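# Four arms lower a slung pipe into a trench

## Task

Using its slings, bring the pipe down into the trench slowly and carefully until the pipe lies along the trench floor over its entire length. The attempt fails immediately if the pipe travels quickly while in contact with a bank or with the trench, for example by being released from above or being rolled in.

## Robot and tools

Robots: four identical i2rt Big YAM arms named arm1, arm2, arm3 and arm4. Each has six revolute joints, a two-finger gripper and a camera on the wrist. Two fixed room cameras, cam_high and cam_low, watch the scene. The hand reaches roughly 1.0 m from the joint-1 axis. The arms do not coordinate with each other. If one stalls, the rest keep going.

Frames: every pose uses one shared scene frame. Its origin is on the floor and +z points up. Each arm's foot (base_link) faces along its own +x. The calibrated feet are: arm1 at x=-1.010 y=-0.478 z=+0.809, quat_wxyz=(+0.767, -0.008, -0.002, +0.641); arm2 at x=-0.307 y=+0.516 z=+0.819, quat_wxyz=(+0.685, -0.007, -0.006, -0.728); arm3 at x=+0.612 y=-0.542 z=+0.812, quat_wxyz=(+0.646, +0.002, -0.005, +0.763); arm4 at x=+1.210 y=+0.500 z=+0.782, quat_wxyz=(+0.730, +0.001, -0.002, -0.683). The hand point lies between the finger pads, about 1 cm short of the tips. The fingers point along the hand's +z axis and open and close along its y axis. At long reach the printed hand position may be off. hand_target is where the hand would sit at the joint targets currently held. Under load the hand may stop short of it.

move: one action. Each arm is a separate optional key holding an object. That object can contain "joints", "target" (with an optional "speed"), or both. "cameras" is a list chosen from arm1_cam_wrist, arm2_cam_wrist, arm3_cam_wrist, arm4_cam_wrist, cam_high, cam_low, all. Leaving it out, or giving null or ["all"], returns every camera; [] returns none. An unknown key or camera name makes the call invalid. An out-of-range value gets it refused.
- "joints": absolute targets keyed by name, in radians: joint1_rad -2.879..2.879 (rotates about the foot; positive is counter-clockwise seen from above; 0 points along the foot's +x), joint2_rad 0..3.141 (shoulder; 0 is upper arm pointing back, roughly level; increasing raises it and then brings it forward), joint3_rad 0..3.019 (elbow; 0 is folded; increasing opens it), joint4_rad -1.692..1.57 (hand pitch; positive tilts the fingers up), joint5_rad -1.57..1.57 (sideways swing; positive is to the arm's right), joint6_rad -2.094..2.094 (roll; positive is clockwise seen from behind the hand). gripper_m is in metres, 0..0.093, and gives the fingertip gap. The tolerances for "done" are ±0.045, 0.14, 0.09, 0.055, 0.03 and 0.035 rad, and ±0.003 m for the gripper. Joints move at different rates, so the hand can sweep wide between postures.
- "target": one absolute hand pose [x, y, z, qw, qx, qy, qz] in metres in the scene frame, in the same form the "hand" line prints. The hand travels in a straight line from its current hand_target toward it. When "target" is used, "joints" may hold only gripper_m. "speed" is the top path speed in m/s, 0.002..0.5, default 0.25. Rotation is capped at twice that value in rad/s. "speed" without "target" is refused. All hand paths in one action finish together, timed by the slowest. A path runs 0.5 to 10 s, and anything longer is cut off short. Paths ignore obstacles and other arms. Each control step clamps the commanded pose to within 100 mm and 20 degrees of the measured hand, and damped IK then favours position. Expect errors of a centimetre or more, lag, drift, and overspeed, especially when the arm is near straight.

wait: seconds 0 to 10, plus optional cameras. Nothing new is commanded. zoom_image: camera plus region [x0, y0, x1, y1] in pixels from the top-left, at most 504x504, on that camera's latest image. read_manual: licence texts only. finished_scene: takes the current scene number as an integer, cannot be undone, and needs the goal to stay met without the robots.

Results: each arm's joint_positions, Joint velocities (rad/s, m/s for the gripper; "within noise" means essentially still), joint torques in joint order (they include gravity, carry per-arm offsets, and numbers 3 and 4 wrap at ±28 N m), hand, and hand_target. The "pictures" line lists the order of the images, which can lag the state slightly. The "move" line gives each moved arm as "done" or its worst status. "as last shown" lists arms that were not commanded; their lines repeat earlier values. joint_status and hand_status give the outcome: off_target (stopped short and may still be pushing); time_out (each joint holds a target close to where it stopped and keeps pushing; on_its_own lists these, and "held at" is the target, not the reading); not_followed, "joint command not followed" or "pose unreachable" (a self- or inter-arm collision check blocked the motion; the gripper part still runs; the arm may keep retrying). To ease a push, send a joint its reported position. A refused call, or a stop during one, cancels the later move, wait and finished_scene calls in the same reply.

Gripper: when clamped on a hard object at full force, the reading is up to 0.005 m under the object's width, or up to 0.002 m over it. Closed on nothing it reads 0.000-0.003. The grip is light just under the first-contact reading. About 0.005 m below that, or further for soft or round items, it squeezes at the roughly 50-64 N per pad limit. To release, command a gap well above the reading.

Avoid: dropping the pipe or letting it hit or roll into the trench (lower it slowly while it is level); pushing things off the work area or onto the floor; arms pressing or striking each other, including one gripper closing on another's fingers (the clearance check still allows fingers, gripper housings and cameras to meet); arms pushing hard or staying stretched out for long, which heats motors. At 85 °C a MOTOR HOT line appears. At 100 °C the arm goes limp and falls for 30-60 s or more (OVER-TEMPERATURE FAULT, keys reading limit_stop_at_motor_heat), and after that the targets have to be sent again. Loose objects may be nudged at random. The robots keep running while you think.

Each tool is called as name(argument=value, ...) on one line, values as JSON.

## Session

move()

Scene clock: 0.00 s.
Joint torques (N m): no reading
Heat: arm1: hottest joint2_rad 29 °C; arm2: hottest gripper 29 °C; arm3: hottest joint2_rad 28 °C; arm4: hottest joint5_rad 29 °C.
Joint velocities: within noise
arm1.joint_positions: joint1_rad=+0.181 joint2_rad=+0.602 joint3_rad=+1.316 joint4_rad=-1.375 joint5_rad=-0.192 joint6_rad=-0.163 gripper_m=+0.09396
arm1.joint_status: not commanded
arm1.hand: x=-1.0501 y=-0.2454 z=+1.3080 quat_wxyz=(-0.278, +0.713, -0.545, -0.341) (m; scene frame)
arm1.hand_target: x=-1.0502 y=-0.2475 z=+1.3183 quat_wxyz=(-0.286, +0.710, -0.541, -0.348) (m; scene frame)
arm1.hand_status: not commanded
arm2.joint_positions: joint1_rad=-0.039 joint2_rad=+0.499 joint3_rad=+1.459 joint4_rad=-1.321 joint5_rad=-0.112 joint6_rad=+0.052 gripper_m=+0.09396
arm2.joint_status: not commanded
arm2.hand: x=-0.3042 y=+0.3551 z=+1.4198 quat_wxyz=(-0.429, -0.599, -0.556, +0.384) (m; scene frame)
arm2.hand_target: x=-0.3038 y=+0.3587 z=+1.4302 quat_wxyz=(-0.436, -0.593, -0.552, +0.392) (m; scene frame)
arm2.hand_status: not commanded
arm3.joint_positions: joint1_rad=+0.407 joint2_rad=+0.468 joint3_rad=+1.336 joint4_rad=-1.245 joint5_rad=-0.228 joint6_rad=-0.247 gripper_m=+0.09396
arm3.joint_status: not commanded
arm3.hand: x=+0.4772 y=-0.4122 z=+1.3771 quat_wxyz=(-0.254, +0.787, -0.239, -0.508) (m; scene frame)
arm3.hand_target: x=+0.4794 y=-0.4157 z=+1.3869 quat_wxyz=(-0.260, +0.782, -0.236, -0.516) (m; scene frame)
arm3.hand_status: not commanded
arm4.joint_positions: joint1_rad=+0.227 joint2_rad=+0.629 joint3_rad=+1.327 joint4_rad=-1.242 joint5_rad=-0.022 joint6_rad=+0.203 gripper_m=+0.09396
arm4.joint_status: not commanded
arm4.hand: x=+1.2851 y=+0.2546 z=+1.3092 quat_wxyz=(-0.429, -0.584, -0.645, +0.243) (m; scene frame)
arm4.hand_target: x=+1.2844 y=+0.2567 z=+1.3242 quat_wxyz=(-0.441, -0.578, -0.639, +0.250) (m; scene frame)
arm4.hand_status: not commanded
pictures: arm1_cam_wrist, arm2_cam_wrist, arm3_cam_wrist, arm4_cam_wrist, cam_high, cam_low

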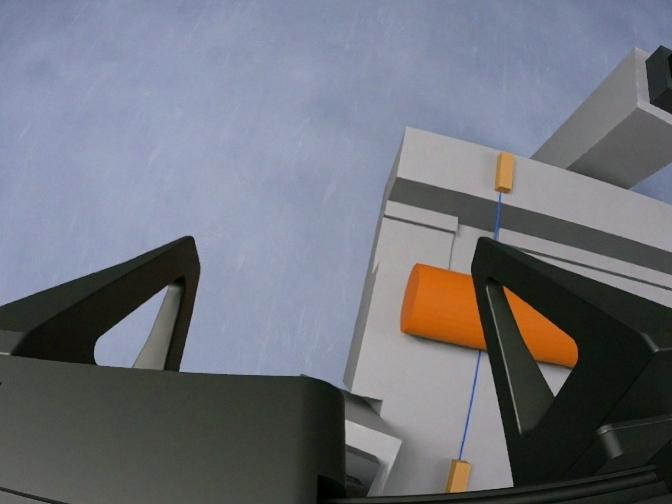

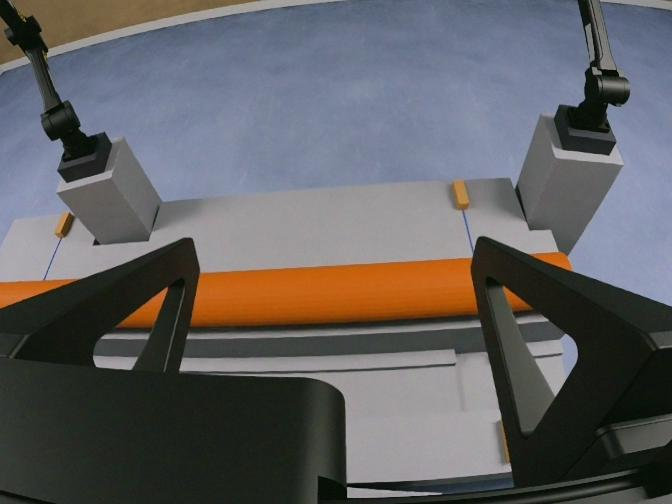

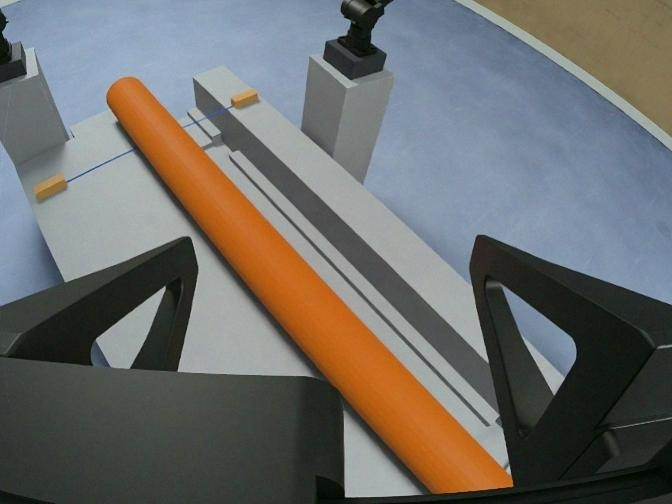

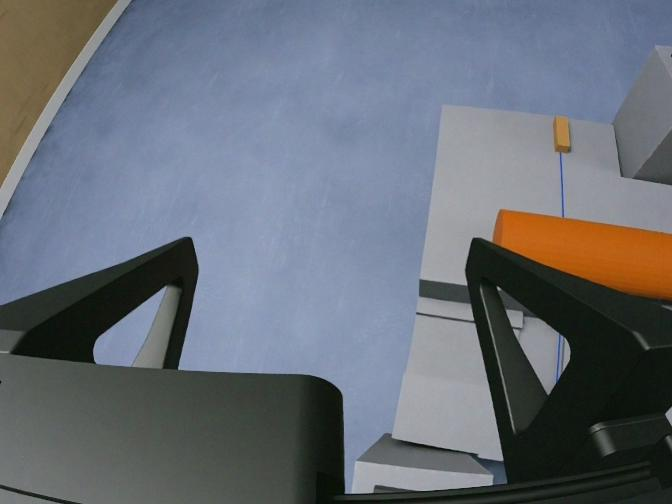

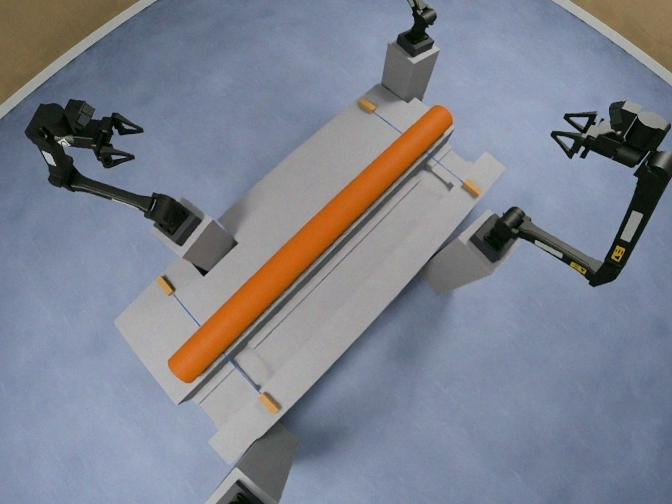

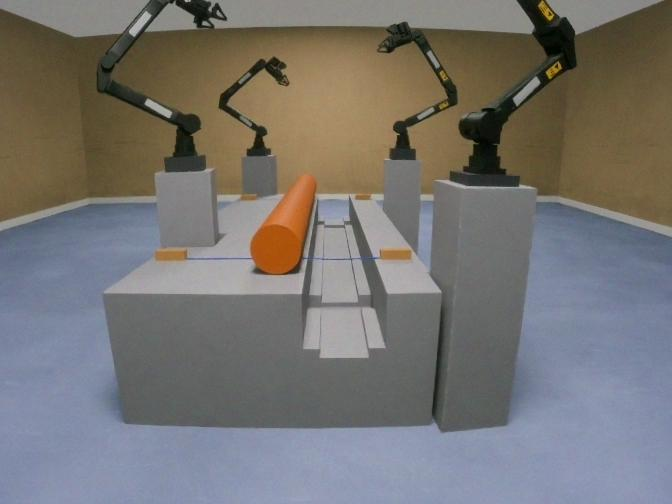

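move(arm1={"target":[-0.67,-0.40,0.9,0,0.7071,-0.7071,0],"speed":0.4}, arm2={"target":[-0.69,0.25,0.85,0,0.7071,0.7071,0],"speed":0.4}, arm3={"target":[0.90,-0.40,0.9,0,0.7071,-0.7071,0],"speed":0.4}, arm4={"target":[0.90,0.25,0.85,0,0.7071,0.7071,0],"speed":0.4}, cameras=[])

move(arm1={"target":[-0.67,-0.525,0.54,0,0.7071,-0.7071,0],"speed":0.3}, arm2={"target":[-0.696,0.308,0.54,0,0.7071,0.7071,0],"speed":0.3}, arm3={"target":[0.905,-0.525,0.54,0,0.7071,-0.7071,0],"speed":0.3}, arm4={"target":[0.9,0.305,0.54,0,0.7071,0.7071,0],"speed":0.3}, cameras=["arm1_cam_wrist","arm2_cam_wrist","arm3_cam_wrist","arm4_cam_wrist"])

Scene clock: 6.27 s.
Joint torques (N m): arm1=[-0.62 -9.64 8.75 0.92 -0.03 -0.09] | arm2=[0.44 -16.5 12.11 -0.25 -0.07 0.06] | arm3=[1.96 -11.4 8.17 0.39 -0.07 0.08] | arm4=[-0.26 -12.63 9.99 0.53 0.07 -0.02]
Heat: arm1: hottest joint2_rad 29 °C; arm2: hottest joint3_rad 29 °C; arm3: hottest joint2_rad 28 °C; arm4: hottest joint3_rad 29 °C.
move: arm1 done; arm2 off_target; arm3 off_target; arm4 off_target
Joint velocities: within noise
arm1.joint_positions: joint1_rad=-1.167 joint2_rad=+1.379 joint3_rad=+0.874 joint4_rad=-1.097 joint5_rad=-0.014 joint6_rad=-1.342 gripper_m=+0.09396
arm1.joint_status: not commanded
arm1.hand: x=-0.6779 y=-0.3989 z=+0.8973 quat_wxyz=(+0.008, +0.706, -0.708, -0.006) (m; scene frame)
arm1.hand_target: x=-0.6702 y=-0.3999 z=+0.9000 quat_wxyz=(+0.000, +0.707, -0.707, +0.000) (m; scene frame)
arm1.hand_status: done (0.008 m and 1.2 deg from the pose sent, 0.579 m and 54.2 deg at the start; a joint's target at an end of its range on 9 of 84 steps)
arm2.joint_positions: joint1_rad=-0.909 joint2_rad=+1.763 joint3_rad=+1.091 joint4_rad=-0.979 joint5_rad=+0.011 joint6_rad=-0.950 gripper_m=+0.09396
arm2.joint_status: not commanded
arm2.hand: x=-0.6711 y=+0.2696 z=+0.8305 quat_wxyz=(-0.007, -0.714, -0.700, -0.034) (m; scene frame)
arm2.hand_target: x=-0.6889 y=+0.2506 z=+0.8507 quat_wxyz=(+0.000, -0.707, -0.707, +0.000) (m; scene frame)
arm2.hand_status: off_target (0.033 m and 4.2 deg from the pose sent, 0.696 m and 70.5 deg at the start)
arm3.joint_positions: joint1_rad=-1.280 joint2_rad=+1.315 joint3_rad=+0.796 joint4_rad=-1.091 joint5_rad=+0.004 joint6_rad=-1.112 gripper_m=+0.09396
arm3.joint_status: not commanded
arm3.hand: x=+0.8940 y=-0.4060 z=+0.8931 quat_wxyz=(+0.014, +0.706, -0.708, -0.007) (m; scene frame)
arm3.hand_target: x=+0.8998 y=-0.4001 z=+0.9000 quat_wxyz=(+0.000, +0.707, -0.707, +0.000) (m; scene frame)
arm3.hand_status: off_target (0.011 m and 1.8 deg from the pose sent, 0.638 m and 86.9 deg at the start; pose on its path clipped on 12 of 84 steps; a joint's target at an end of its range on 15 of 84 steps)
arm4.joint_positions: joint1_rad=-0.946 joint2_rad=+1.535 joint3_rad=+0.928 joint4_rad=-1.040 joint5_rad=+0.005 joint6_rad=-0.873 gripper_m=+0.09396
arm4.joint_status: not commanded
arm4.hand: x=+0.9227 y=+0.2644 z=+0.8296 quat_wxyz=(-0.004, -0.709, -0.704, -0.039) (m; scene frame)
arm4.hand_target: x=+0.9009 y=+0.2509 z=+0.8508 quat_wxyz=(+0.001, -0.707, -0.707, +0.000) (m; scene frame)
arm4.hand_status: off_target (0.034 m and 4.5 deg from the pose sent, 0.599 m and 59.3 deg at the start)
pictures: none
No camera images: "cameras" was empty.

Scene clock: 8.37 s.
Joint torques (N m): arm1=[-0.03 -13.57 0.84 0.98 -0.08 -0.12] | arm2=[-1.38 -18.96 3.89 0.01 -0.11 0.04] | arm3=[1.08 -16.73 -0.75 0.35 -0.22 -0.08] | arm4=[-0.26 -15.44 1.81 0.59 0.02 -0.01]
Heat: arm1: hottest joint2_rad 29 °C; arm2: hottest joint3_rad 29 °C; arm3: hottest joint2_rad 29 °C; arm4: hottest joint3_rad 29 °C.
move: arm1 done; arm2 off_target; arm3 done; arm4 off_target
Joint velocities: within noise
arm1.joint_positions: joint1_rad=-1.526 joint2_rad=+2.334 joint3_rad=+0.789 joint4_rad=-0.049 joint5_rad=-0.007 joint6_rad=-1.694 gripper_m=+0.09396
arm1.joint_status: not commanded
arm1.hand: x=-0.6726 y=-0.5245 z=+0.5433 quat_wxyz=(+0.002, +0.704, -0.711, -0.003) (m; scene frame)
arm1.hand_target: x=-0.6701 y=-0.5250 z=+0.5401 quat_wxyz=(+0.000, +0.707, -0.707, +0.000) (m; scene frame)
arm1.hand_status: done (0.004 m and 0.7 deg from the pose sent, 0.379 m and 1.2 deg at the start)
arm2.joint_positions: joint1_rad=-1.011 joint2_rad=+2.424 joint3_rad=+1.065 joint4_rad=-0.266 joint5_rad=+0.014 joint6_rad=-1.075 gripper_m=+0.09396
arm2.joint_status: not commanded
arm2.hand: x=-0.6766 y=+0.3134 z=+0.5329 quat_wxyz=(-0.007, -0.706, -0.708, -0.021) (m; scene frame)
arm2.hand_target: x=-0.6958 y=+0.3082 z=+0.5404 quat_wxyz=(+0.000, -0.707, -0.707, +0.000) (m; scene frame)
arm2.hand_status: off_target (0.021 m and 2.6 deg from the pose sent, 0.294 m and 4.2 deg at the start)
arm3.joint_positions: joint1_rad=-1.678 joint2_rad=+2.353 joint3_rad=+0.666 joint4_rad=+0.098 joint5_rad=+0.010 joint6_rad=-1.505 gripper_m=+0.09396
arm3.joint_status: not commanded
arm3.hand: x=+0.9009 y=-0.5251 z=+0.5389 quat_wxyz=(+0.005, +0.705, -0.710, -0.005) (m; scene frame)
arm3.hand_target: x=+0.9049 y=-0.5251 z=+0.5400 quat_wxyz=(+0.000, +0.707, -0.707, +0.000) (m; scene frame)
arm3.hand_status: done (0.004 m and 0.9 deg from the pose sent, 0.373 m and 1.8 deg at the start)
arm4.joint_positions: joint1_rad=-1.067 joint2_rad=+2.264 joint3_rad=+0.807 joint4_rad=-0.152 joint5_rad=+0.005 joint6_rad=-0.994 gripper_m=+0.09396
arm4.joint_status: not commanded
arm4.hand: x=+0.9154 y=+0.3113 z=+0.5342 quat_wxyz=(-0.004, -0.709, -0.705, -0.020) (m; scene frame)
arm4.hand_target: x=+0.9002 y=+0.3051 z=+0.5402 quat_wxyz=(+0.000, -0.707, -0.707, +0.000) (m; scene frame)
arm4.hand_status: off_target (0.018 m and 2.3 deg from the pose sent, 0.293 m and 4.5 deg at the start)
pictures: arm1_cam_wrist, arm2_cam_wrist, arm3_cam_wrist, arm4_cam_wrist

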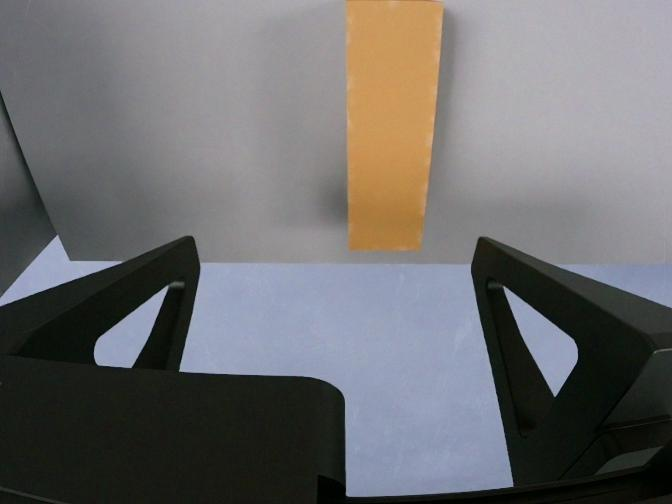

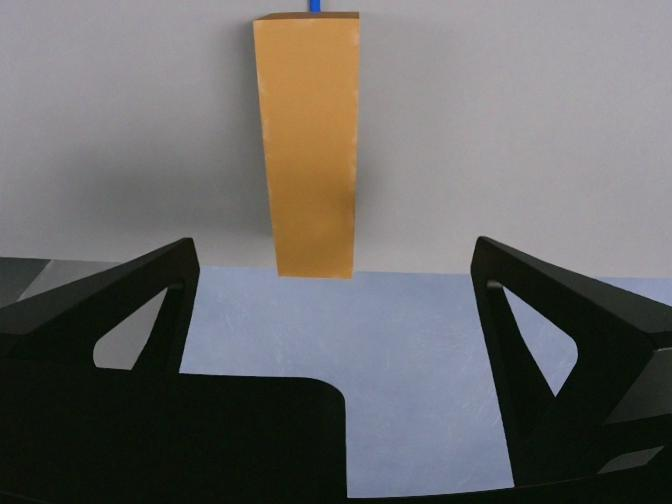

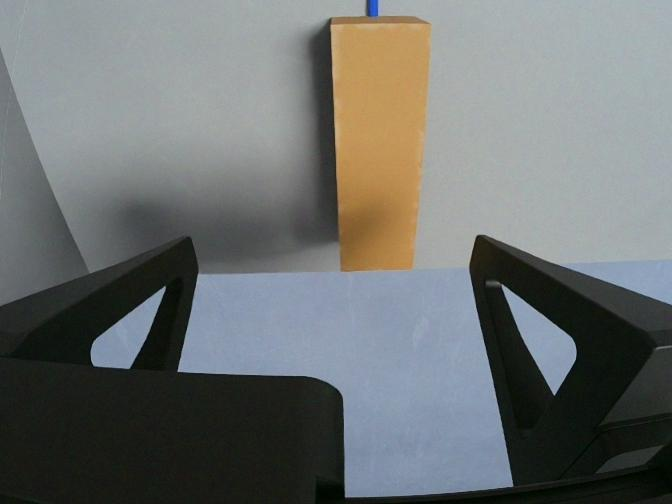

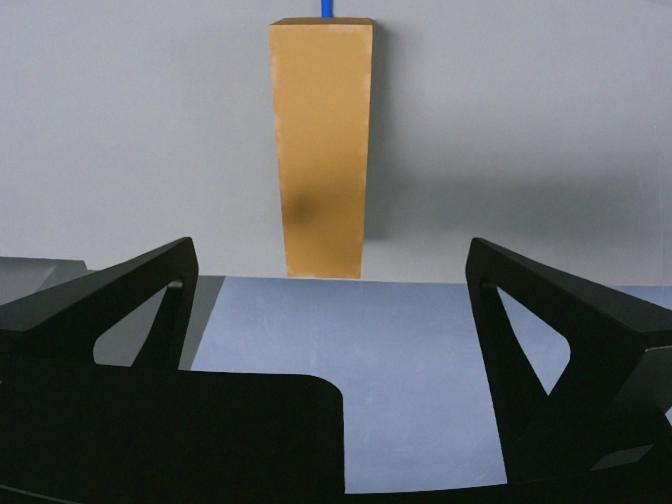

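move(arm1={"target":[-0.644,-0.522,0.455,0,0.7071,-0.7071,0]}, arm2={"target":[-0.676,0.306,0.458,0,0.7071,0.7071,0]}, arm3={"target":[0.926,-0.522,0.456,0,0.7071,-0.7071,0]}, arm4={"target":[0.916,0.303,0.46,0,0.7071,0.7071,0]}, cameras=["arm1_cam_wrist","arm2_cam_wrist","arm3_cam_wrist","arm4_cam_wrist"])

move(arm1={"joints":{"gripper_m":0.02}}, arm2={"joints":{"gripper_m":0.02}}, arm3={"joints":{"gripper_m":0.02}}, arm4={"joints":{"gripper_m":0.02}}, cameras=["arm1_cam_wrist","arm2_cam_wrist","arm3_cam_wrist","arm4_cam_wrist"])

Scene clock: 14.80 s.
Joint torques (N m): arm1=[0.5 -15.27 0.21 0.92 -0.12 0.07] | arm2=[0.15 -16.79 2.81 0.08 -0.19 0.2] | arm3=[1.44 -16.97 -1.09 0.38 -0.22 -0.01] | arm4=[0.97 -13.8 0.85 0.79 -0.14 0.28]
Heat: arm1: hottest joint2_rad 30 °C; arm2: hottest joint3_rad 29 °C; arm3: hottest joint2_rad 29 °C; arm4: hottest joint3_rad 29 °C.
move: arm1 done; arm2 done; arm3 done; arm4 done
Joint velocities: within noise
arm1.joint_positions: joint1_rad=-1.515 joint2_rad=+2.580 joint3_rad=+0.986 joint4_rad=+0.011 joint5_rad=-0.007 joint6_rad=-1.694 gripper_m=+0.09396
arm1.joint_status: not commanded
arm1.hand: x=-0.6414 y=-0.5252 z=+0.4612 quat_wxyz=(-0.001, +0.708, -0.707, +0.001) (m; scene frame)
arm1.hand_target: x=-0.6443 y=-0.5221 z=+0.4551 quat_wxyz=(+0.000, +0.707, -0.707, +0.000) (m; scene frame)
arm1.hand_status: done (0.007 m and 0.2 deg from the pose sent, 0.093 m and 0.7 deg at the start)
arm2.joint_positions: joint1_rad=-1.006 joint2_rad=+2.607 joint3_rad=+1.138 joint4_rad=-0.128 joint5_rad=+0.015 joint6_rad=-1.065 gripper_m=+0.09395
arm2.joint_status: not commanded
arm2.hand: x=-0.6722 y=+0.3126 z=+0.4628 quat_wxyz=(-0.002, -0.708, -0.706, -0.008) (m; scene frame)
arm2.hand_target: x=-0.6759 y=+0.3061 z=+0.4582 quat_wxyz=(+0.000, -0.707, -0.707, +0.000) (m; scene frame)
arm2.hand_status: done (0.009 m and 0.9 deg from the pose sent, 0.075 m and 2.6 deg at the start)
arm3.joint_positions: joint1_rad=-1.678 joint2_rad=+2.595 joint3_rad=+0.857 joint4_rad=+0.167 joint5_rad=+0.010 joint6_rad=-1.507 gripper_m=+0.09395
arm3.joint_status: not commanded
arm3.hand: x=+0.9294 y=-0.5226 z=+0.4598 quat_wxyz=(-0.001, +0.705, -0.709, +0.001) (m; scene frame)
arm3.hand_target: x=+0.9259 y=-0.5221 z=+0.4560 quat_wxyz=(+0.000, +0.707, -0.707, +0.000) (m; scene frame)
arm3.hand_status: done (0.005 m and 0.4 deg from the pose sent, 0.087 m and 0.9 deg at the start)
arm4.joint_positions: joint1_rad=-1.056 joint2_rad=+2.480 joint3_rad=+0.879 joint4_rad=+0.012 joint5_rad=+0.008 joint6_rad=-0.993 gripper_m=+0.09395
arm4.joint_status: not commanded
arm4.hand: x=+0.9203 y=+0.3105 z=+0.4631 quat_wxyz=(+0.000, -0.706, -0.708, -0.010) (m; scene frame)
arm4.hand_target: x=+0.9161 y=+0.3031 z=+0.4602 quat_wxyz=(+0.000, -0.707, -0.707, +0.000) (m; scene frame)
arm4.hand_status: done (0.009 m and 1.2 deg from the pose sent, 0.075 m and 2.3 deg at the start)
pictures: arm1_cam_wrist, arm2_cam_wrist, arm3_cam_wrist, arm4_cam_wrist

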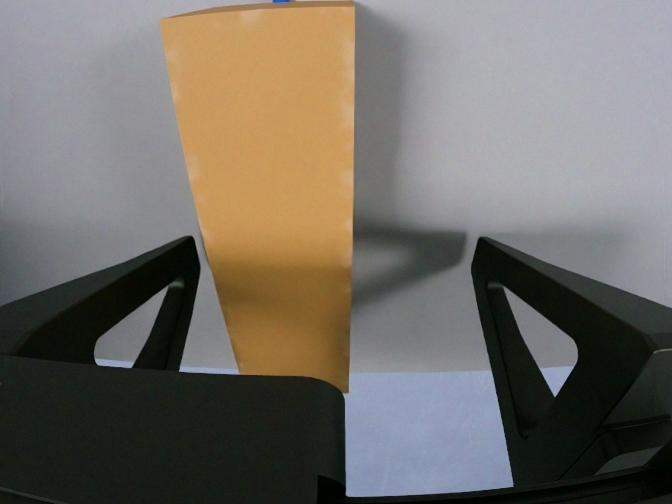

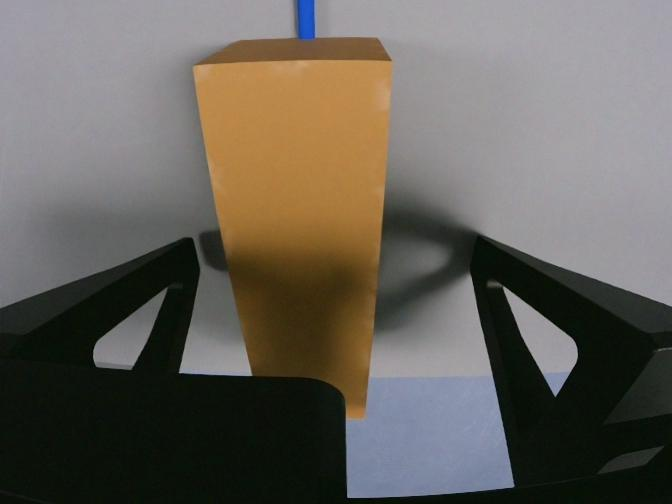

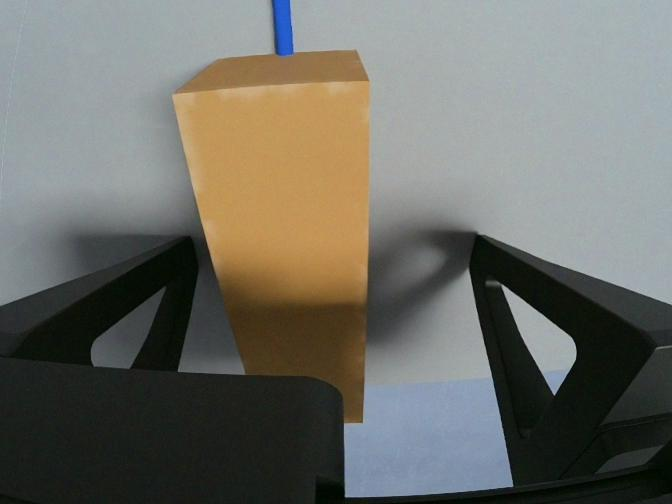

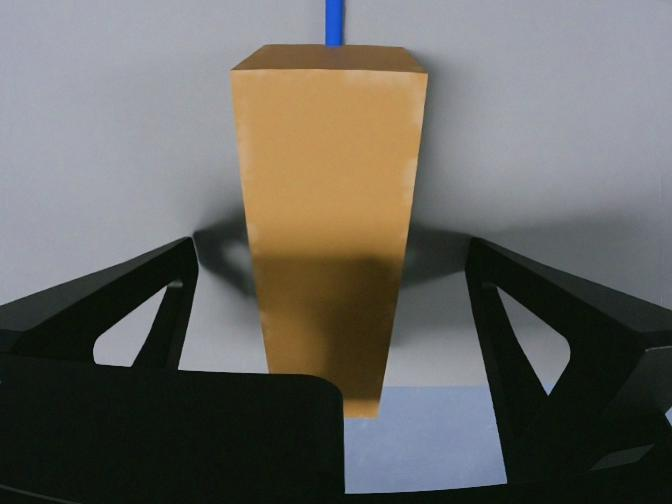

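Scene clock: 15.47 s.
Joint torques (N m): arm1=[0.56 -15.38 0.27 0.88 -0.11 0.06] | arm2=[0.21 -16.91 2.52 0.06 -0.17 0.2] | arm3=[1.38 -16.97 -1.11 0.38 -0.22 -0.01] | arm4=[0.97 -13.98 0.5 0.69 -0.03 0.28]
Heat: arm1: hottest joint2_rad 30 °C; arm2: hottest joint3_rad 29 °C; arm3: hottest joint2_rad 29 °C; arm4: hottest joint3_rad 29 °C.
move: arm1 off_target; arm2 off_target; arm3 off_target; arm4 off_target
Joint velocities: within noise
arm1.joint_positions: joint1_rad=-1.514 joint2_rad=+2.580 joint3_rad=+0.986 joint4_rad=+0.012 joint5_rad=-0.007 joint6_rad=-1.693 gripper_m=+0.03430
arm1.joint_status: gripper_m off_target (ended at +0.03433, target +0.02000)
arm1.hand: x=-0.6415 y=-0.5250 z=+0.4612 quat_wxyz=(-0.001, +0.707, -0.707, +0.001) (m; scene frame)
arm1.hand_target: x=-0.6441 y=-0.5221 z=+0.4551 quat_wxyz=(+0.000, +0.707, -0.707, +0.000) (m; scene frame)
arm1.hand_status: not commanded
arm2.joint_positions: joint1_rad=-1.006 joint2_rad=+2.609 joint3_rad=+1.142 joint4_rad=-0.127 joint5_rad=+0.014 joint6_rad=-1.065 gripper_m=+0.03433
arm2.joint_status: gripper_m off_target (ended at +0.03437, target +0.02000)
arm2.hand: x=-0.6735 y=+0.3118 z=+0.4622 quat_wxyz=(-0.002, -0.708, -0.706, -0.007) (m; scene frame)
arm2.hand_target: x=-0.6760 y=+0.3060 z=+0.4582 quat_wxyz=(+0.000, -0.707, -0.707, +0.000) (m; scene frame)
arm2.hand_status: not commanded
arm3.joint_positions: joint1_rad=-1.678 joint2_rad=+2.595 joint3_rad=+0.857 joint4_rad=+0.167 joint5_rad=+0.010 joint6_rad=-1.508 gripper_m=+0.03472
arm3.joint_status: gripper_m off_target (ended at +0.03475, target +0.02000)
arm3.hand: x=+0.9294 y=-0.5226 z=+0.4598 quat_wxyz=(-0.001, +0.705, -0.709, +0.001) (m; scene frame)
arm3.hand_target: x=+0.9258 y=-0.5221 z=+0.4560 quat_wxyz=(+0.000, +0.707, -0.707, +0.000) (m; scene frame)
arm3.hand_status: not commanded
arm4.joint_positions: joint1_rad=-1.056 joint2_rad=+2.480 joint3_rad=+0.885 joint4_rad=+0.016 joint5_rad=+0.005 joint6_rad=-0.992 gripper_m=+0.03472
arm4.joint_status: gripper_m off_target (ended at +0.03475, target +0.02000)
arm4.hand: x=+0.9170 y=+0.3077 z=+0.4630 quat_wxyz=(-0.001, -0.706, -0.708, -0.006) (m; scene frame)
arm4.hand_target: x=+0.9160 y=+0.3031 z=+0.4602 quat_wxyz=(+0.000, -0.707, -0.707, +0.000) (m; scene frame)
arm4.hand_status: not commanded
pictures: arm1_cam_wrist, arm2_cam_wrist, arm3_cam_wrist, arm4_cam_wrist

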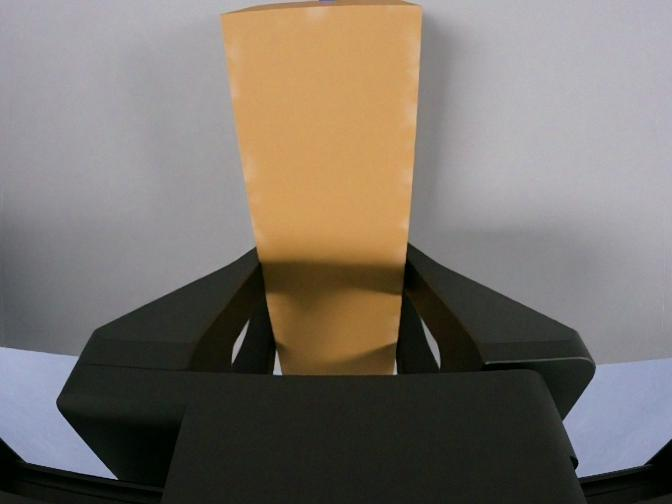

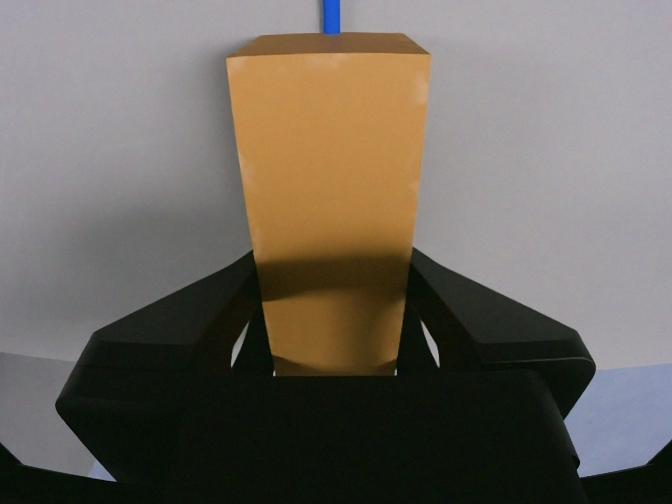

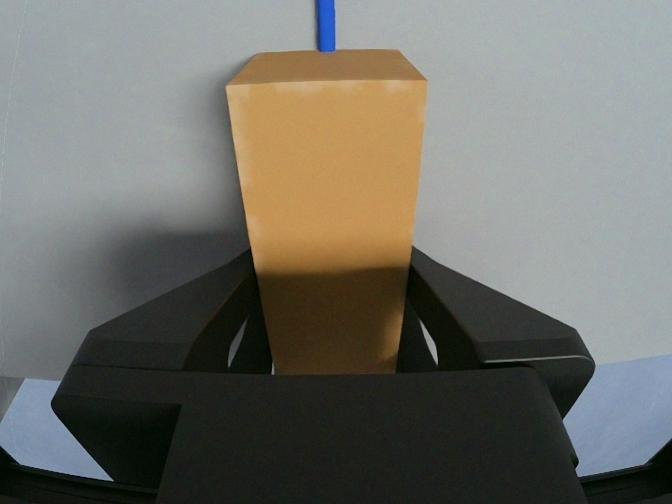

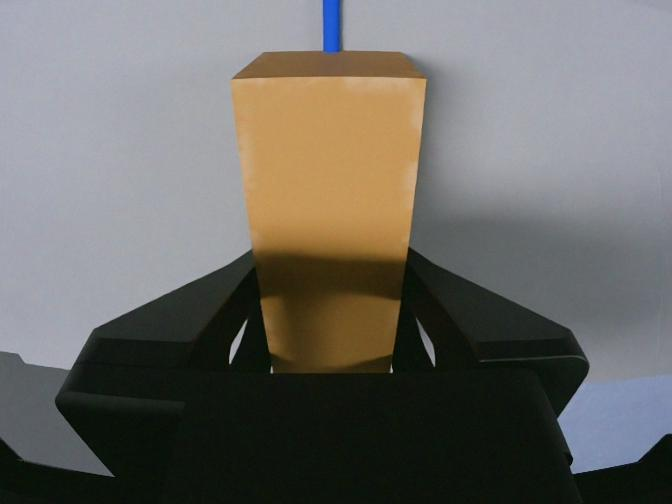

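move(arm1={"target":[-0.648,-0.315,0.71,0,0.7071,-0.7071,0],"speed":0.25}, arm2={"target":[-0.67,0.135,0.71,0,0.7071,0.7071,0],"speed":0.25}, arm3={"target":[0.928,-0.315,0.71,0,0.7071,-0.7071,0],"speed":0.25}, arm4={"target":[0.915,0.135,0.71,0,0.7071,0.7071,0],"speed":0.25}, cameras=[])

move(arm1={"target":[-0.645,-0.305,0.80,0,0.7071,-0.7071,0],"speed":0.1}, arm2={"target":[-0.674,0.125,0.81,0,0.7071,0.7071,0],"speed":0.1}, arm3={"target":[0.93,-0.305,0.80,0,0.7071,-0.7071,0],"speed":0.1}, arm4={"target":[0.91,0.125,0.81,0,0.7071,0.7071,0],"speed":0.1}, cameras=[])

move(arm1={"target":[-0.643,-0.30,0.88,0,0.7071,-0.7071,0],"speed":0.1}, arm2={"target":[-0.676,0.12,0.90,0,0.7071,0.7071,0],"speed":0.1}, arm3={"target":[0.932,-0.30,0.88,0,0.7071,-0.7071,0],"speed":0.1}, arm4={"target":[0.908,0.12,0.90,0,0.7071,0.7071,0],"speed":0.1}, cameras=["cam_high","cam_low"])

Scene clock: 24.50 s.
Joint torques (N m): arm1=[-0.32 -14.62 6.46 0.09 -0.08 0.07] | arm2=[-0.21 -19.84 9.31 -0.94 -0.15 0.17] | arm3=[0.85 -16.73 5.33 -0.35 -0.21 0.1] | arm4=[0.73 -16.97 7.46 -0.29 0.05 0.32]
Heat: arm1: hottest joint2_rad 30 °C; arm2: hottest gripper 30 °C; arm3: hottest joint2_rad 29 °C; arm4: hottest joint3_rad 29 °C.
move: arm1 off_target; arm2 off_target; arm3 done; arm4 off_target
Joint velocities: within noise
arm1.joint_positions: joint1_rad=-0.968 joint2_rad=+1.882 joint3_rad=+0.824 joint4_rad=-0.539 joint5_rad=-0.014 joint6_rad=-1.159 gripper_m=+0.03430
arm1.joint_status: not commanded
arm1.hand: x=-0.6601 y=-0.3193 z=+0.7037 quat_wxyz=(+0.008, +0.711, -0.703, -0.003) (m; scene frame)
arm1.hand_target: x=-0.6482 y=-0.3151 z=+0.7101 quat_wxyz=(+0.000, +0.707, -0.707, +0.000) (m; scene frame)
arm1.hand_status: off_target (0.014 m and 1.2 deg from the pose sent, 0.326 m and 0.2 deg at the start)
arm2.joint_positions: joint1_rad=-0.703 joint2_rad=+2.126 joint3_rad=+1.234 joint4_rad=-0.716 joint5_rad=+0.010 joint6_rad=-0.766 gripper_m=+0.03435
arm2.joint_status: not commanded
arm2.hand: x=-0.6618 y=+0.1476 z=+0.7000 quat_wxyz=(+0.000, -0.706, -0.708, -0.012) (m; scene frame)
arm2.hand_target: x=-0.6698 y=+0.1352 z=+0.7102 quat_wxyz=(+0.000, -0.707, -0.707, +0.000) (m; scene frame)
arm2.hand_status: off_target (0.018 m and 1.3 deg from the pose sent, 0.304 m and 0.8 deg at the start)
arm3.joint_positions: joint1_rad=-1.108 joint2_rad=+1.873 joint3_rad=+0.811 joint4_rad=-0.522 joint5_rad=+0.006 joint6_rad=-0.952 gripper_m=+0.03471
arm3.joint_status: not commanded
arm3.hand: x=+0.9225 y=-0.3182 z=+0.7075 quat_wxyz=(+0.003, +0.710, -0.704, +0.000) (m; scene frame)
arm3.hand_target: x=+0.9280 y=-0.3150 z=+0.7101 quat_wxyz=(+0.000, +0.707, -0.707, +0.000) (m; scene frame)
arm3.hand_status: done (0.007 m and 0.6 deg from the pose sent, 0.325 m and 0.3 deg at the start)
arm4.joint_positions: joint1_rad=-0.748 joint2_rad=+1.940 joint3_rad=+1.041 joint4_rad=-0.705 joint5_rad=+0.004 joint6_rad=-0.692 gripper_m=+0.03472
arm4.joint_status: not commanded
arm4.hand: x=+0.9247 y=+0.1500 z=+0.6958 quat_wxyz=(+0.001, -0.703, -0.710, -0.017) (m; scene frame)
arm4.hand_target: x=+0.9153 y=+0.1353 z=+0.7102 quat_wxyz=(+0.000, -0.707, -0.707, +0.000) (m; scene frame)
arm4.hand_status: off_target (0.023 m and 2.1 deg from the pose sent, 0.301 m and 0.7 deg at the start)
pictures: none
No camera images: "cameras" was empty.

Scene clock: 26.20 s.
Joint torques (N m): arm1=[0.5 -16.32 9.5 -0.38 -0.19 0.02] | arm2=[-0.62 -25 12.34 -1.94 -0.15 0.09] | arm3=[1.26 -20.25 8.73 -0.85 -0.3 -0.02] | arm4=[0.21 -22.07 10.15 -1.4 0.05 0.19]
Heat: arm1: hottest joint2_rad 31 °C; arm2: hottest gripper 30 °C; arm3: hottest joint2_rad 29 °C; arm4: hottest joint3_rad 29 °C.
move: arm1 off_target; arm2 off_target; arm3 off_target; arm4 off_target
Joint velocities: arm1=[within noise] | arm2=[-0.005 -0.015 -0.017 -0.007 0.007 -0.154 0] | arm3=[within noise] | arm4=[within noise]
arm1.joint_positions: joint1_rad=-0.956 joint2_rad=+1.720 joint3_rad=+0.859 joint4_rad=-0.790 joint5_rad=-0.011 joint6_rad=-1.136 gripper_m=+0.03427
arm1.joint_status: not commanded
arm1.hand: x=-0.6708 y=-0.3189 z=+0.7725 quat_wxyz=(+0.034, +0.707, -0.707, -0.011) (m; scene frame)
arm1.hand_target: x=-0.6463 y=-0.3056 z=+0.8000 quat_wxyz=(+0.000, +0.707, -0.707, +0.000) (m; scene frame)
arm1.hand_status: off_target (0.040 m and 4.1 deg from the pose sent, 0.098 m and 1.2 deg at the start)
arm2.joint_positions: joint1_rad=-0.689 joint2_rad=+2.032 joint3_rad=+1.272 joint4_rad=-0.916 joint5_rad=+0.011 joint6_rad=-0.746 gripper_m=+0.03435
arm2.joint_status: not commanded
arm2.hand: x=-0.6513 y=+0.1489 z=+0.7584 quat_wxyz=(+0.002, -0.707, -0.705, -0.045) (m; scene frame)
arm2.hand_target: x=-0.6722 y=+0.1270 z=+0.8094 quat_wxyz=(+0.000, -0.707, -0.707, +0.000) (m; scene frame)
arm2.hand_status: off_target (0.061 m and 5.2 deg from the pose sent, 0.113 m and 1.3 deg at the start)
arm3.joint_positions: joint1_rad=-1.092 joint2_rad=+1.723 joint3_rad=+0.839 joint4_rad=-0.776 joint5_rad=+0.008 joint6_rad=-0.926 gripper_m=+0.03471
arm3.joint_status: not commanded
arm3.hand: x=+0.9066 y=-0.3235 z=+0.7692 quat_wxyz=(+0.040, +0.706, -0.707, -0.005) (m; scene frame)
arm3.hand_target: x=+0.9289 y=-0.3058 z=+0.7997 quat_wxyz=(+0.000, +0.707, -0.707, +0.000) (m; scene frame)
arm3.hand_status: off_target (0.043 m and 4.6 deg from the pose sent, 0.094 m and 0.6 deg at the start)
arm4.joint_positions: joint1_rad=-0.735 joint2_rad=+1.841 joint3_rad=+1.109 joint4_rad=-0.929 joint5_rad=+0.004 joint6_rad=-0.675 gripper_m=+0.03472
arm4.joint_status: not commanded
arm4.hand: x=+0.9294 y=+0.1472 z=+0.7590 quat_wxyz=(+0.005, -0.704, -0.708, -0.045) (m; scene frame)
arm4.hand_target: x=+0.9115 y=+0.1268 z=+0.8089 quat_wxyz=(+0.000, -0.707, -0.707, +0.000) (m; scene frame)
arm4.hand_status: off_target (0.059 m and 5.2 deg from the pose sent, 0.118 m and 2.1 deg at the start)
pictures: none
No camera images: "cameras" was empty.

Scene clock: 28.37 s.
Joint torques (N m): arm1=[-2.2 -19.43 11.77 -1.58 0.51 -0.1] | arm2=[-1.32 -29.8 15.15 -3.12 -0.11 -0.04] | arm3=[0.03 -22.59 10.73 -1.98 0.21 -0.07] | arm4=[-0.09 -25.88 12.55 -2.43 0.13 0.09]
Heat: arm1: hottest joint2_rad 31 °C; arm2: hottest joint2_rad 30 °C; arm3: hottest joint2_rad 30 °C; arm4: hottest joint3_rad 30 °C.
move: arm1 off_target; arm2 off_target; arm3 off_target; arm4 off_target
Joint velocities: within noise
arm1.joint_positions: joint1_rad=-0.927 joint2_rad=+1.627 joint3_rad=+0.932 joint4_rad=-0.975 joint5_rad=-0.026 joint6_rad=-1.114 gripper_m=+0.03426
arm1.joint_status: not commanded
arm1.hand: x=-0.6728 y=-0.3040 z=+0.8275 quat_wxyz=(+0.041, +0.709, -0.704, -0.020) (m; scene frame)
arm1.hand_target: x=-0.6455 y=-0.3008 z=+0.8778 quat_wxyz=(+0.000, +0.707, -0.707, +0.001) (m; scene frame)
arm1.hand_status: off_target (0.060 m and 5.3 deg from the pose sent, 0.113 m and 4.0 deg at the start)
arm2.joint_positions: joint1_rad=-0.673 joint2_rad=+1.975 joint3_rad=+1.342 joint4_rad=-1.081 joint5_rad=+0.011 joint6_rad=-0.728 gripper_m=+0.03435
arm2.joint_status: not commanded
arm2.hand: x=-0.6480 y=+0.1417 z=+0.8091 quat_wxyz=(+0.004, -0.707, -0.704, -0.064) (m; scene frame)
arm2.hand_target: x=-0.6719 y=+0.1242 z=+0.8956 quat_wxyz=(+0.001, -0.707, -0.707, +0.001) (m; scene frame)
arm2.hand_status: off_target (0.098 m and 7.4 deg from the pose sent, 0.147 m and 5.2 deg at the start; pose on its path clipped on 31 of 65 steps)
arm3.joint_positions: joint1_rad=-1.069 joint2_rad=+1.619 joint3_rad=+0.922 joint4_rad=-0.977 joint5_rad=-0.003 joint6_rad=-0.909 gripper_m=+0.03471
arm3.joint_status: not commanded
arm3.hand: x=+0.9067 y=-0.3104 z=+0.8308 quat_wxyz=(+0.047, +0.708, -0.704, -0.010) (m; scene frame)
arm3.hand_target: x=+0.9301 y=-0.3012 z=+0.8780 quat_wxyz=(+0.000, +0.707, -0.707, +0.000) (m; scene frame)
arm3.hand_status: off_target (0.056 m and 5.5 deg from the pose sent, 0.116 m and 4.6 deg at the start)
arm4.joint_positions: joint1_rad=-0.725 joint2_rad=+1.781 joint3_rad=+1.203 joint4_rad=-1.123 joint5_rad=+0.003 joint6_rad=-0.661 gripper_m=+0.03472
arm4.joint_status: not commanded
arm4.hand: x=+0.9298 y=+0.1406 z=+0.8159 quat_wxyz=(+0.007, -0.705, -0.706, -0.065) (m; scene frame)
arm4.hand_target: x=+0.9113 y=+0.1241 z=+0.8955 quat_wxyz=(+0.000, -0.707, -0.707, +0.001) (m; scene frame)
arm4.hand_status: off_target (0.089 m and 7.5 deg from the pose sent, 0.145 m and 5.2 deg at the start; pose on its path clipped on 7 of 65 steps)
pictures: cam_high, cam_low

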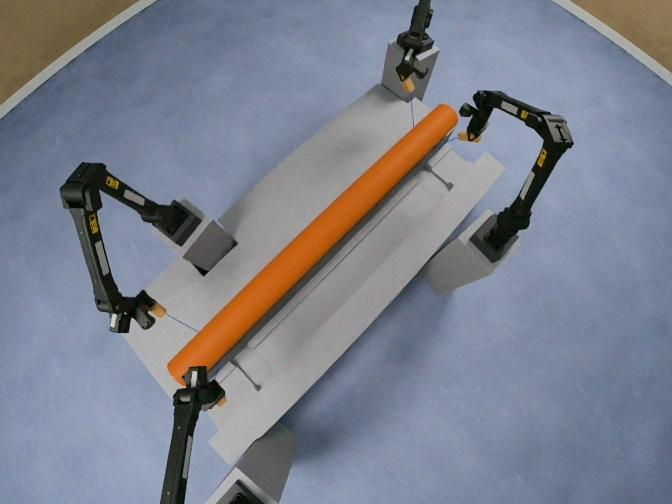

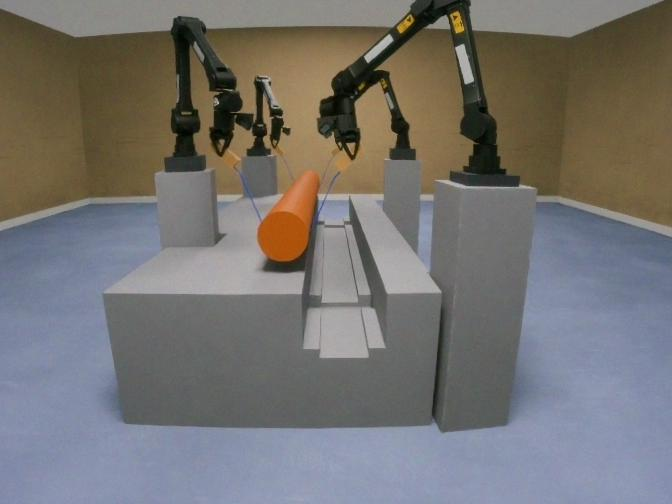

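move(arm1={"target":[-0.643,-0.12,0.9,0,0.7071,-0.7071,0],"speed":0.12}, arm2={"target":[-0.676,0.30,0.89,0,0.7071,0.7071,0],"speed":0.12}, arm3={"target":[0.932,-0.12,0.9,0,0.7071,-0.7071,0],"speed":0.12}, arm4={"target":[0.908,0.30,0.89,0,0.7071,0.7071,0],"speed":0.12}, cameras=[])

move(arm1={"target":[-0.643,-0.07,0.80,0,0.7071,-0.7071,0],"speed":0.12}, arm2={"target":[-0.674,0.295,0.79,0,0.7071,0.7071,0],"speed":0.12}, arm3={"target":[0.932,-0.07,0.80,0,0.7071,-0.7071,0],"speed":0.12}, arm4={"target":[0.908,0.295,0.79,0,0.7071,0.7071,0],"speed":0.12}, cameras=["cam_high","cam_low"])

Scene clock: 34.07 s.
Joint torques (N m): arm1=[-2.02 -22.07 14 -1.91 0.26 -0.1] | arm2=[-2.96 -22.77 10.17 -1.44 0.11 -0.1] | arm3=[-0.15 -28.92 12.41 -2.06 0.05 -0.07] | arm4=[-1.49 -18.32 8.79 -0.81 0.27 -0.13]
Heat: arm1: hottest joint2_rad 31 °C; arm2: hottest joint2_rad 31 °C; arm3: hottest joint2_rad 30 °C; arm4: hottest joint3_rad 31 °C.
move: arm1 off_target; arm2 off_target; arm3 off_target; arm4 off_target
Joint velocities: within noise
arm1.joint_positions: joint1_rad=-0.604 joint2_rad=+1.818 joint3_rad=+1.257 joint4_rad=-1.094 joint5_rad=-0.024 joint6_rad=-0.801 gripper_m=+0.03426
arm1.joint_status: not commanded
arm1.hand: x=-0.6729 y=-0.1324 z=+0.8434 quat_wxyz=(+0.040, +0.713, -0.700, -0.004) (m; scene frame)
arm1.hand_target: x=-0.6458 y=-0.1224 z=+0.8992 quat_wxyz=(-0.001, +0.707, -0.707, +0.001) (m; scene frame)
arm1.hand_status: off_target (0.065 m and 4.7 deg from the pose sent, 0.200 m and 5.3 deg at the start)
arm2.joint_positions: joint1_rad=-0.938 joint2_rad=+1.700 joint3_rad=+1.035 joint4_rad=-1.017 joint5_rad=+0.011 joint6_rad=-1.005 gripper_m=+0.03435
arm2.joint_status: not commanded
arm2.hand: x=-0.6542 y=+0.2960 z=+0.8411 quat_wxyz=(-0.012, -0.704, -0.709, -0.049) (m; scene frame)
arm2.hand_target: x=-0.6744 y=+0.3005 z=+0.8874 quat_wxyz=(+0.002, -0.707, -0.707, -0.001) (m; scene frame)
arm2.hand_status: off_target (0.054 m and 5.8 deg from the pose sent, 0.180 m and 7.4 deg at the start)
arm3.joint_positions: joint1_rad=-0.795 joint2_rad=+1.893 joint3_rad=+1.327 joint4_rad=-1.119 joint5_rad=-0.001 joint6_rad=-0.642 gripper_m=+0.03471
arm3.joint_status: not commanded
arm3.hand: x=+0.9068 y=-0.1381 z=+0.8358 quat_wxyz=(+0.052, +0.711, -0.702, +0.006) (m; scene frame)
arm3.hand_target: x=+0.9295 y=-0.1231 z=+0.8985 quat_wxyz=(+0.000, +0.707, -0.707, +0.000) (m; scene frame)
arm3.hand_status: off_target (0.071 m and 6.0 deg from the pose sent, 0.204 m and 5.5 deg at the start)
arm4.joint_positions: joint1_rad=-1.018 joint2_rad=+1.467 joint3_rad=+0.904 joint4_rad=-1.106 joint5_rad=+0.001 joint6_rad=-0.950 gripper_m=+0.03472
arm4.joint_status: not commanded
arm4.hand: x=+0.9245 y=+0.2980 z=+0.8469 quat_wxyz=(-0.010, -0.707, -0.705, -0.049) (m; scene frame)
arm4.hand_target: x=+0.9094 y=+0.3003 z=+0.8875 quat_wxyz=(+0.001, -0.707, -0.707, -0.001) (m; scene frame)
arm4.hand_status: off_target (0.046 m and 5.7 deg from the pose sent, 0.177 m and 7.5 deg at the start)
pictures: none
No camera images: "cameras" was empty.

Scene clock: 35.73 s.
Joint torques (N m): arm1=[-1.55 -24.64 11.51 -0.64 0.16 -0.02] | arm2=[-2.49 -21.36 7.77 -1.1 0 -0.05] | arm3=[0.79 -31.5 10.67 -1.13 0 -0.02] | arm4=[-0.97 -16.79 6.94 -0.42 0.12 -0.08]
Heat: arm1: hottest joint2_rad 32 °C; arm2: hottest joint2_rad 32 °C; arm3: hottest joint2_rad 31 °C; arm4: hottest joint3_rad 31 °C.
move: arm1 off_target; arm2 off_target; arm3 off_target; arm4 off_target
Joint velocities: within noise
arm1.joint_positions: joint1_rad=-0.546 joint2_rad=+2.033 joint3_rad=+1.295 joint4_rad=-0.940 joint5_rad=-0.021 joint6_rad=-0.732 gripper_m=+0.03426
arm1.joint_status: not commanded
arm1.hand: x=-0.6755 y=-0.0964 z=+0.7477 quat_wxyz=(+0.053, +0.708, -0.704, +0.001) (m; scene frame)
arm1.hand_target: x=-0.6454 y=-0.0726 z=+0.8005 quat_wxyz=(+0.000, +0.707, -0.707, +0.000) (m; scene frame)
arm1.hand_status: off_target (0.067 m and 6.0 deg from the pose sent, 0.082 m and 4.7 deg at the start)
arm2.joint_positions: joint1_rad=-0.938 joint2_rad=+1.851 joint3_rad=+0.953 joint4_rad=-0.758 joint5_rad=+0.013 joint6_rad=-1.005 gripper_m=+0.03435
arm2.joint_status: not commanded
arm2.hand: x=-0.6524 y=+0.2962 z=+0.7556 quat_wxyz=(-0.008, -0.704, -0.709, -0.037) (m; scene frame)
arm2.hand_target: x=-0.6731 y=+0.2955 z=+0.7886 quat_wxyz=(+0.001, -0.707, -0.707, +0.000) (m; scene frame)
arm2.hand_status: off_target (0.041 m and 4.3 deg from the pose sent, 0.055 m and 5.8 deg at the start)
arm3.joint_positions: joint1_rad=-0.753 joint2_rad=+2.112 joint3_rad=+1.384 joint4_rad=-0.973 joint5_rad=-0.001 joint6_rad=-0.591 gripper_m=+0.03471
arm3.joint_status: not commanded
arm3.hand: x=+0.9057 y=-0.1023 z=+0.7393 quat_wxyz=(+0.059, +0.707, -0.705, +0.010) (m; scene frame)
arm3.hand_target: x=+0.9298 y=-0.0732 z=+0.7998 quat_wxyz=(+0.000, +0.707, -0.707, +0.000) (m; scene frame)
arm3.hand_status: off_target (0.074 m and 6.9 deg from the pose sent, 0.081 m and 6.0 deg at the start)
arm4.joint_positions: joint1_rad=-1.018 joint2_rad=+1.616 joint3_rad=+0.787 joint4_rad=-0.817 joint5_rad=+0.004 joint6_rad=-0.950 gripper_m=+0.03472
arm4.joint_status: not commanded
arm4.hand: x=+0.9268 y=+0.2998 z=+0.7603 quat_wxyz=(-0.007, -0.707, -0.706, -0.038) (m; scene frame)
arm4.hand_target: x=+0.9087 y=+0.2954 z=+0.7887 quat_wxyz=(+0.001, -0.707, -0.707, +0.000) (m; scene frame)
arm4.hand_status: off_target (0.036 m and 4.4 deg from the pose sent, 0.059 m and 5.7 deg at the start)
pictures: cam_high, cam_low

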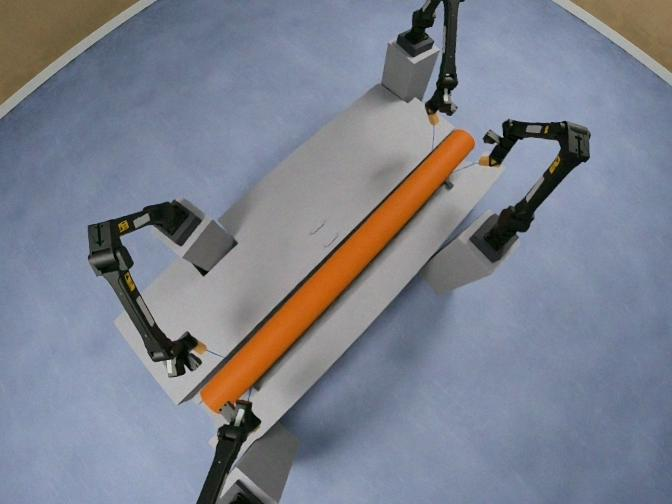

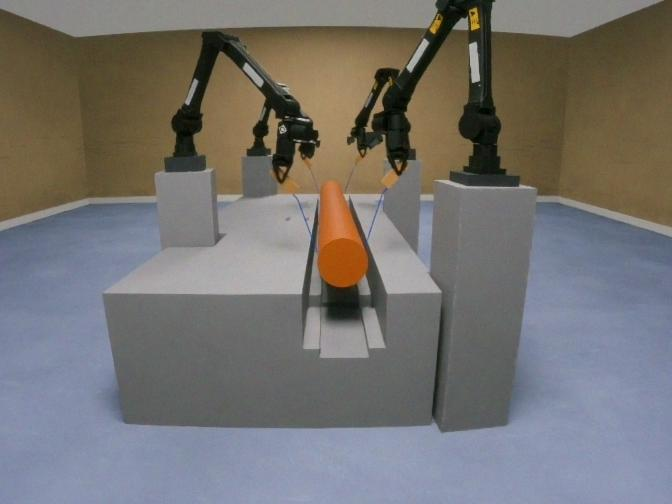

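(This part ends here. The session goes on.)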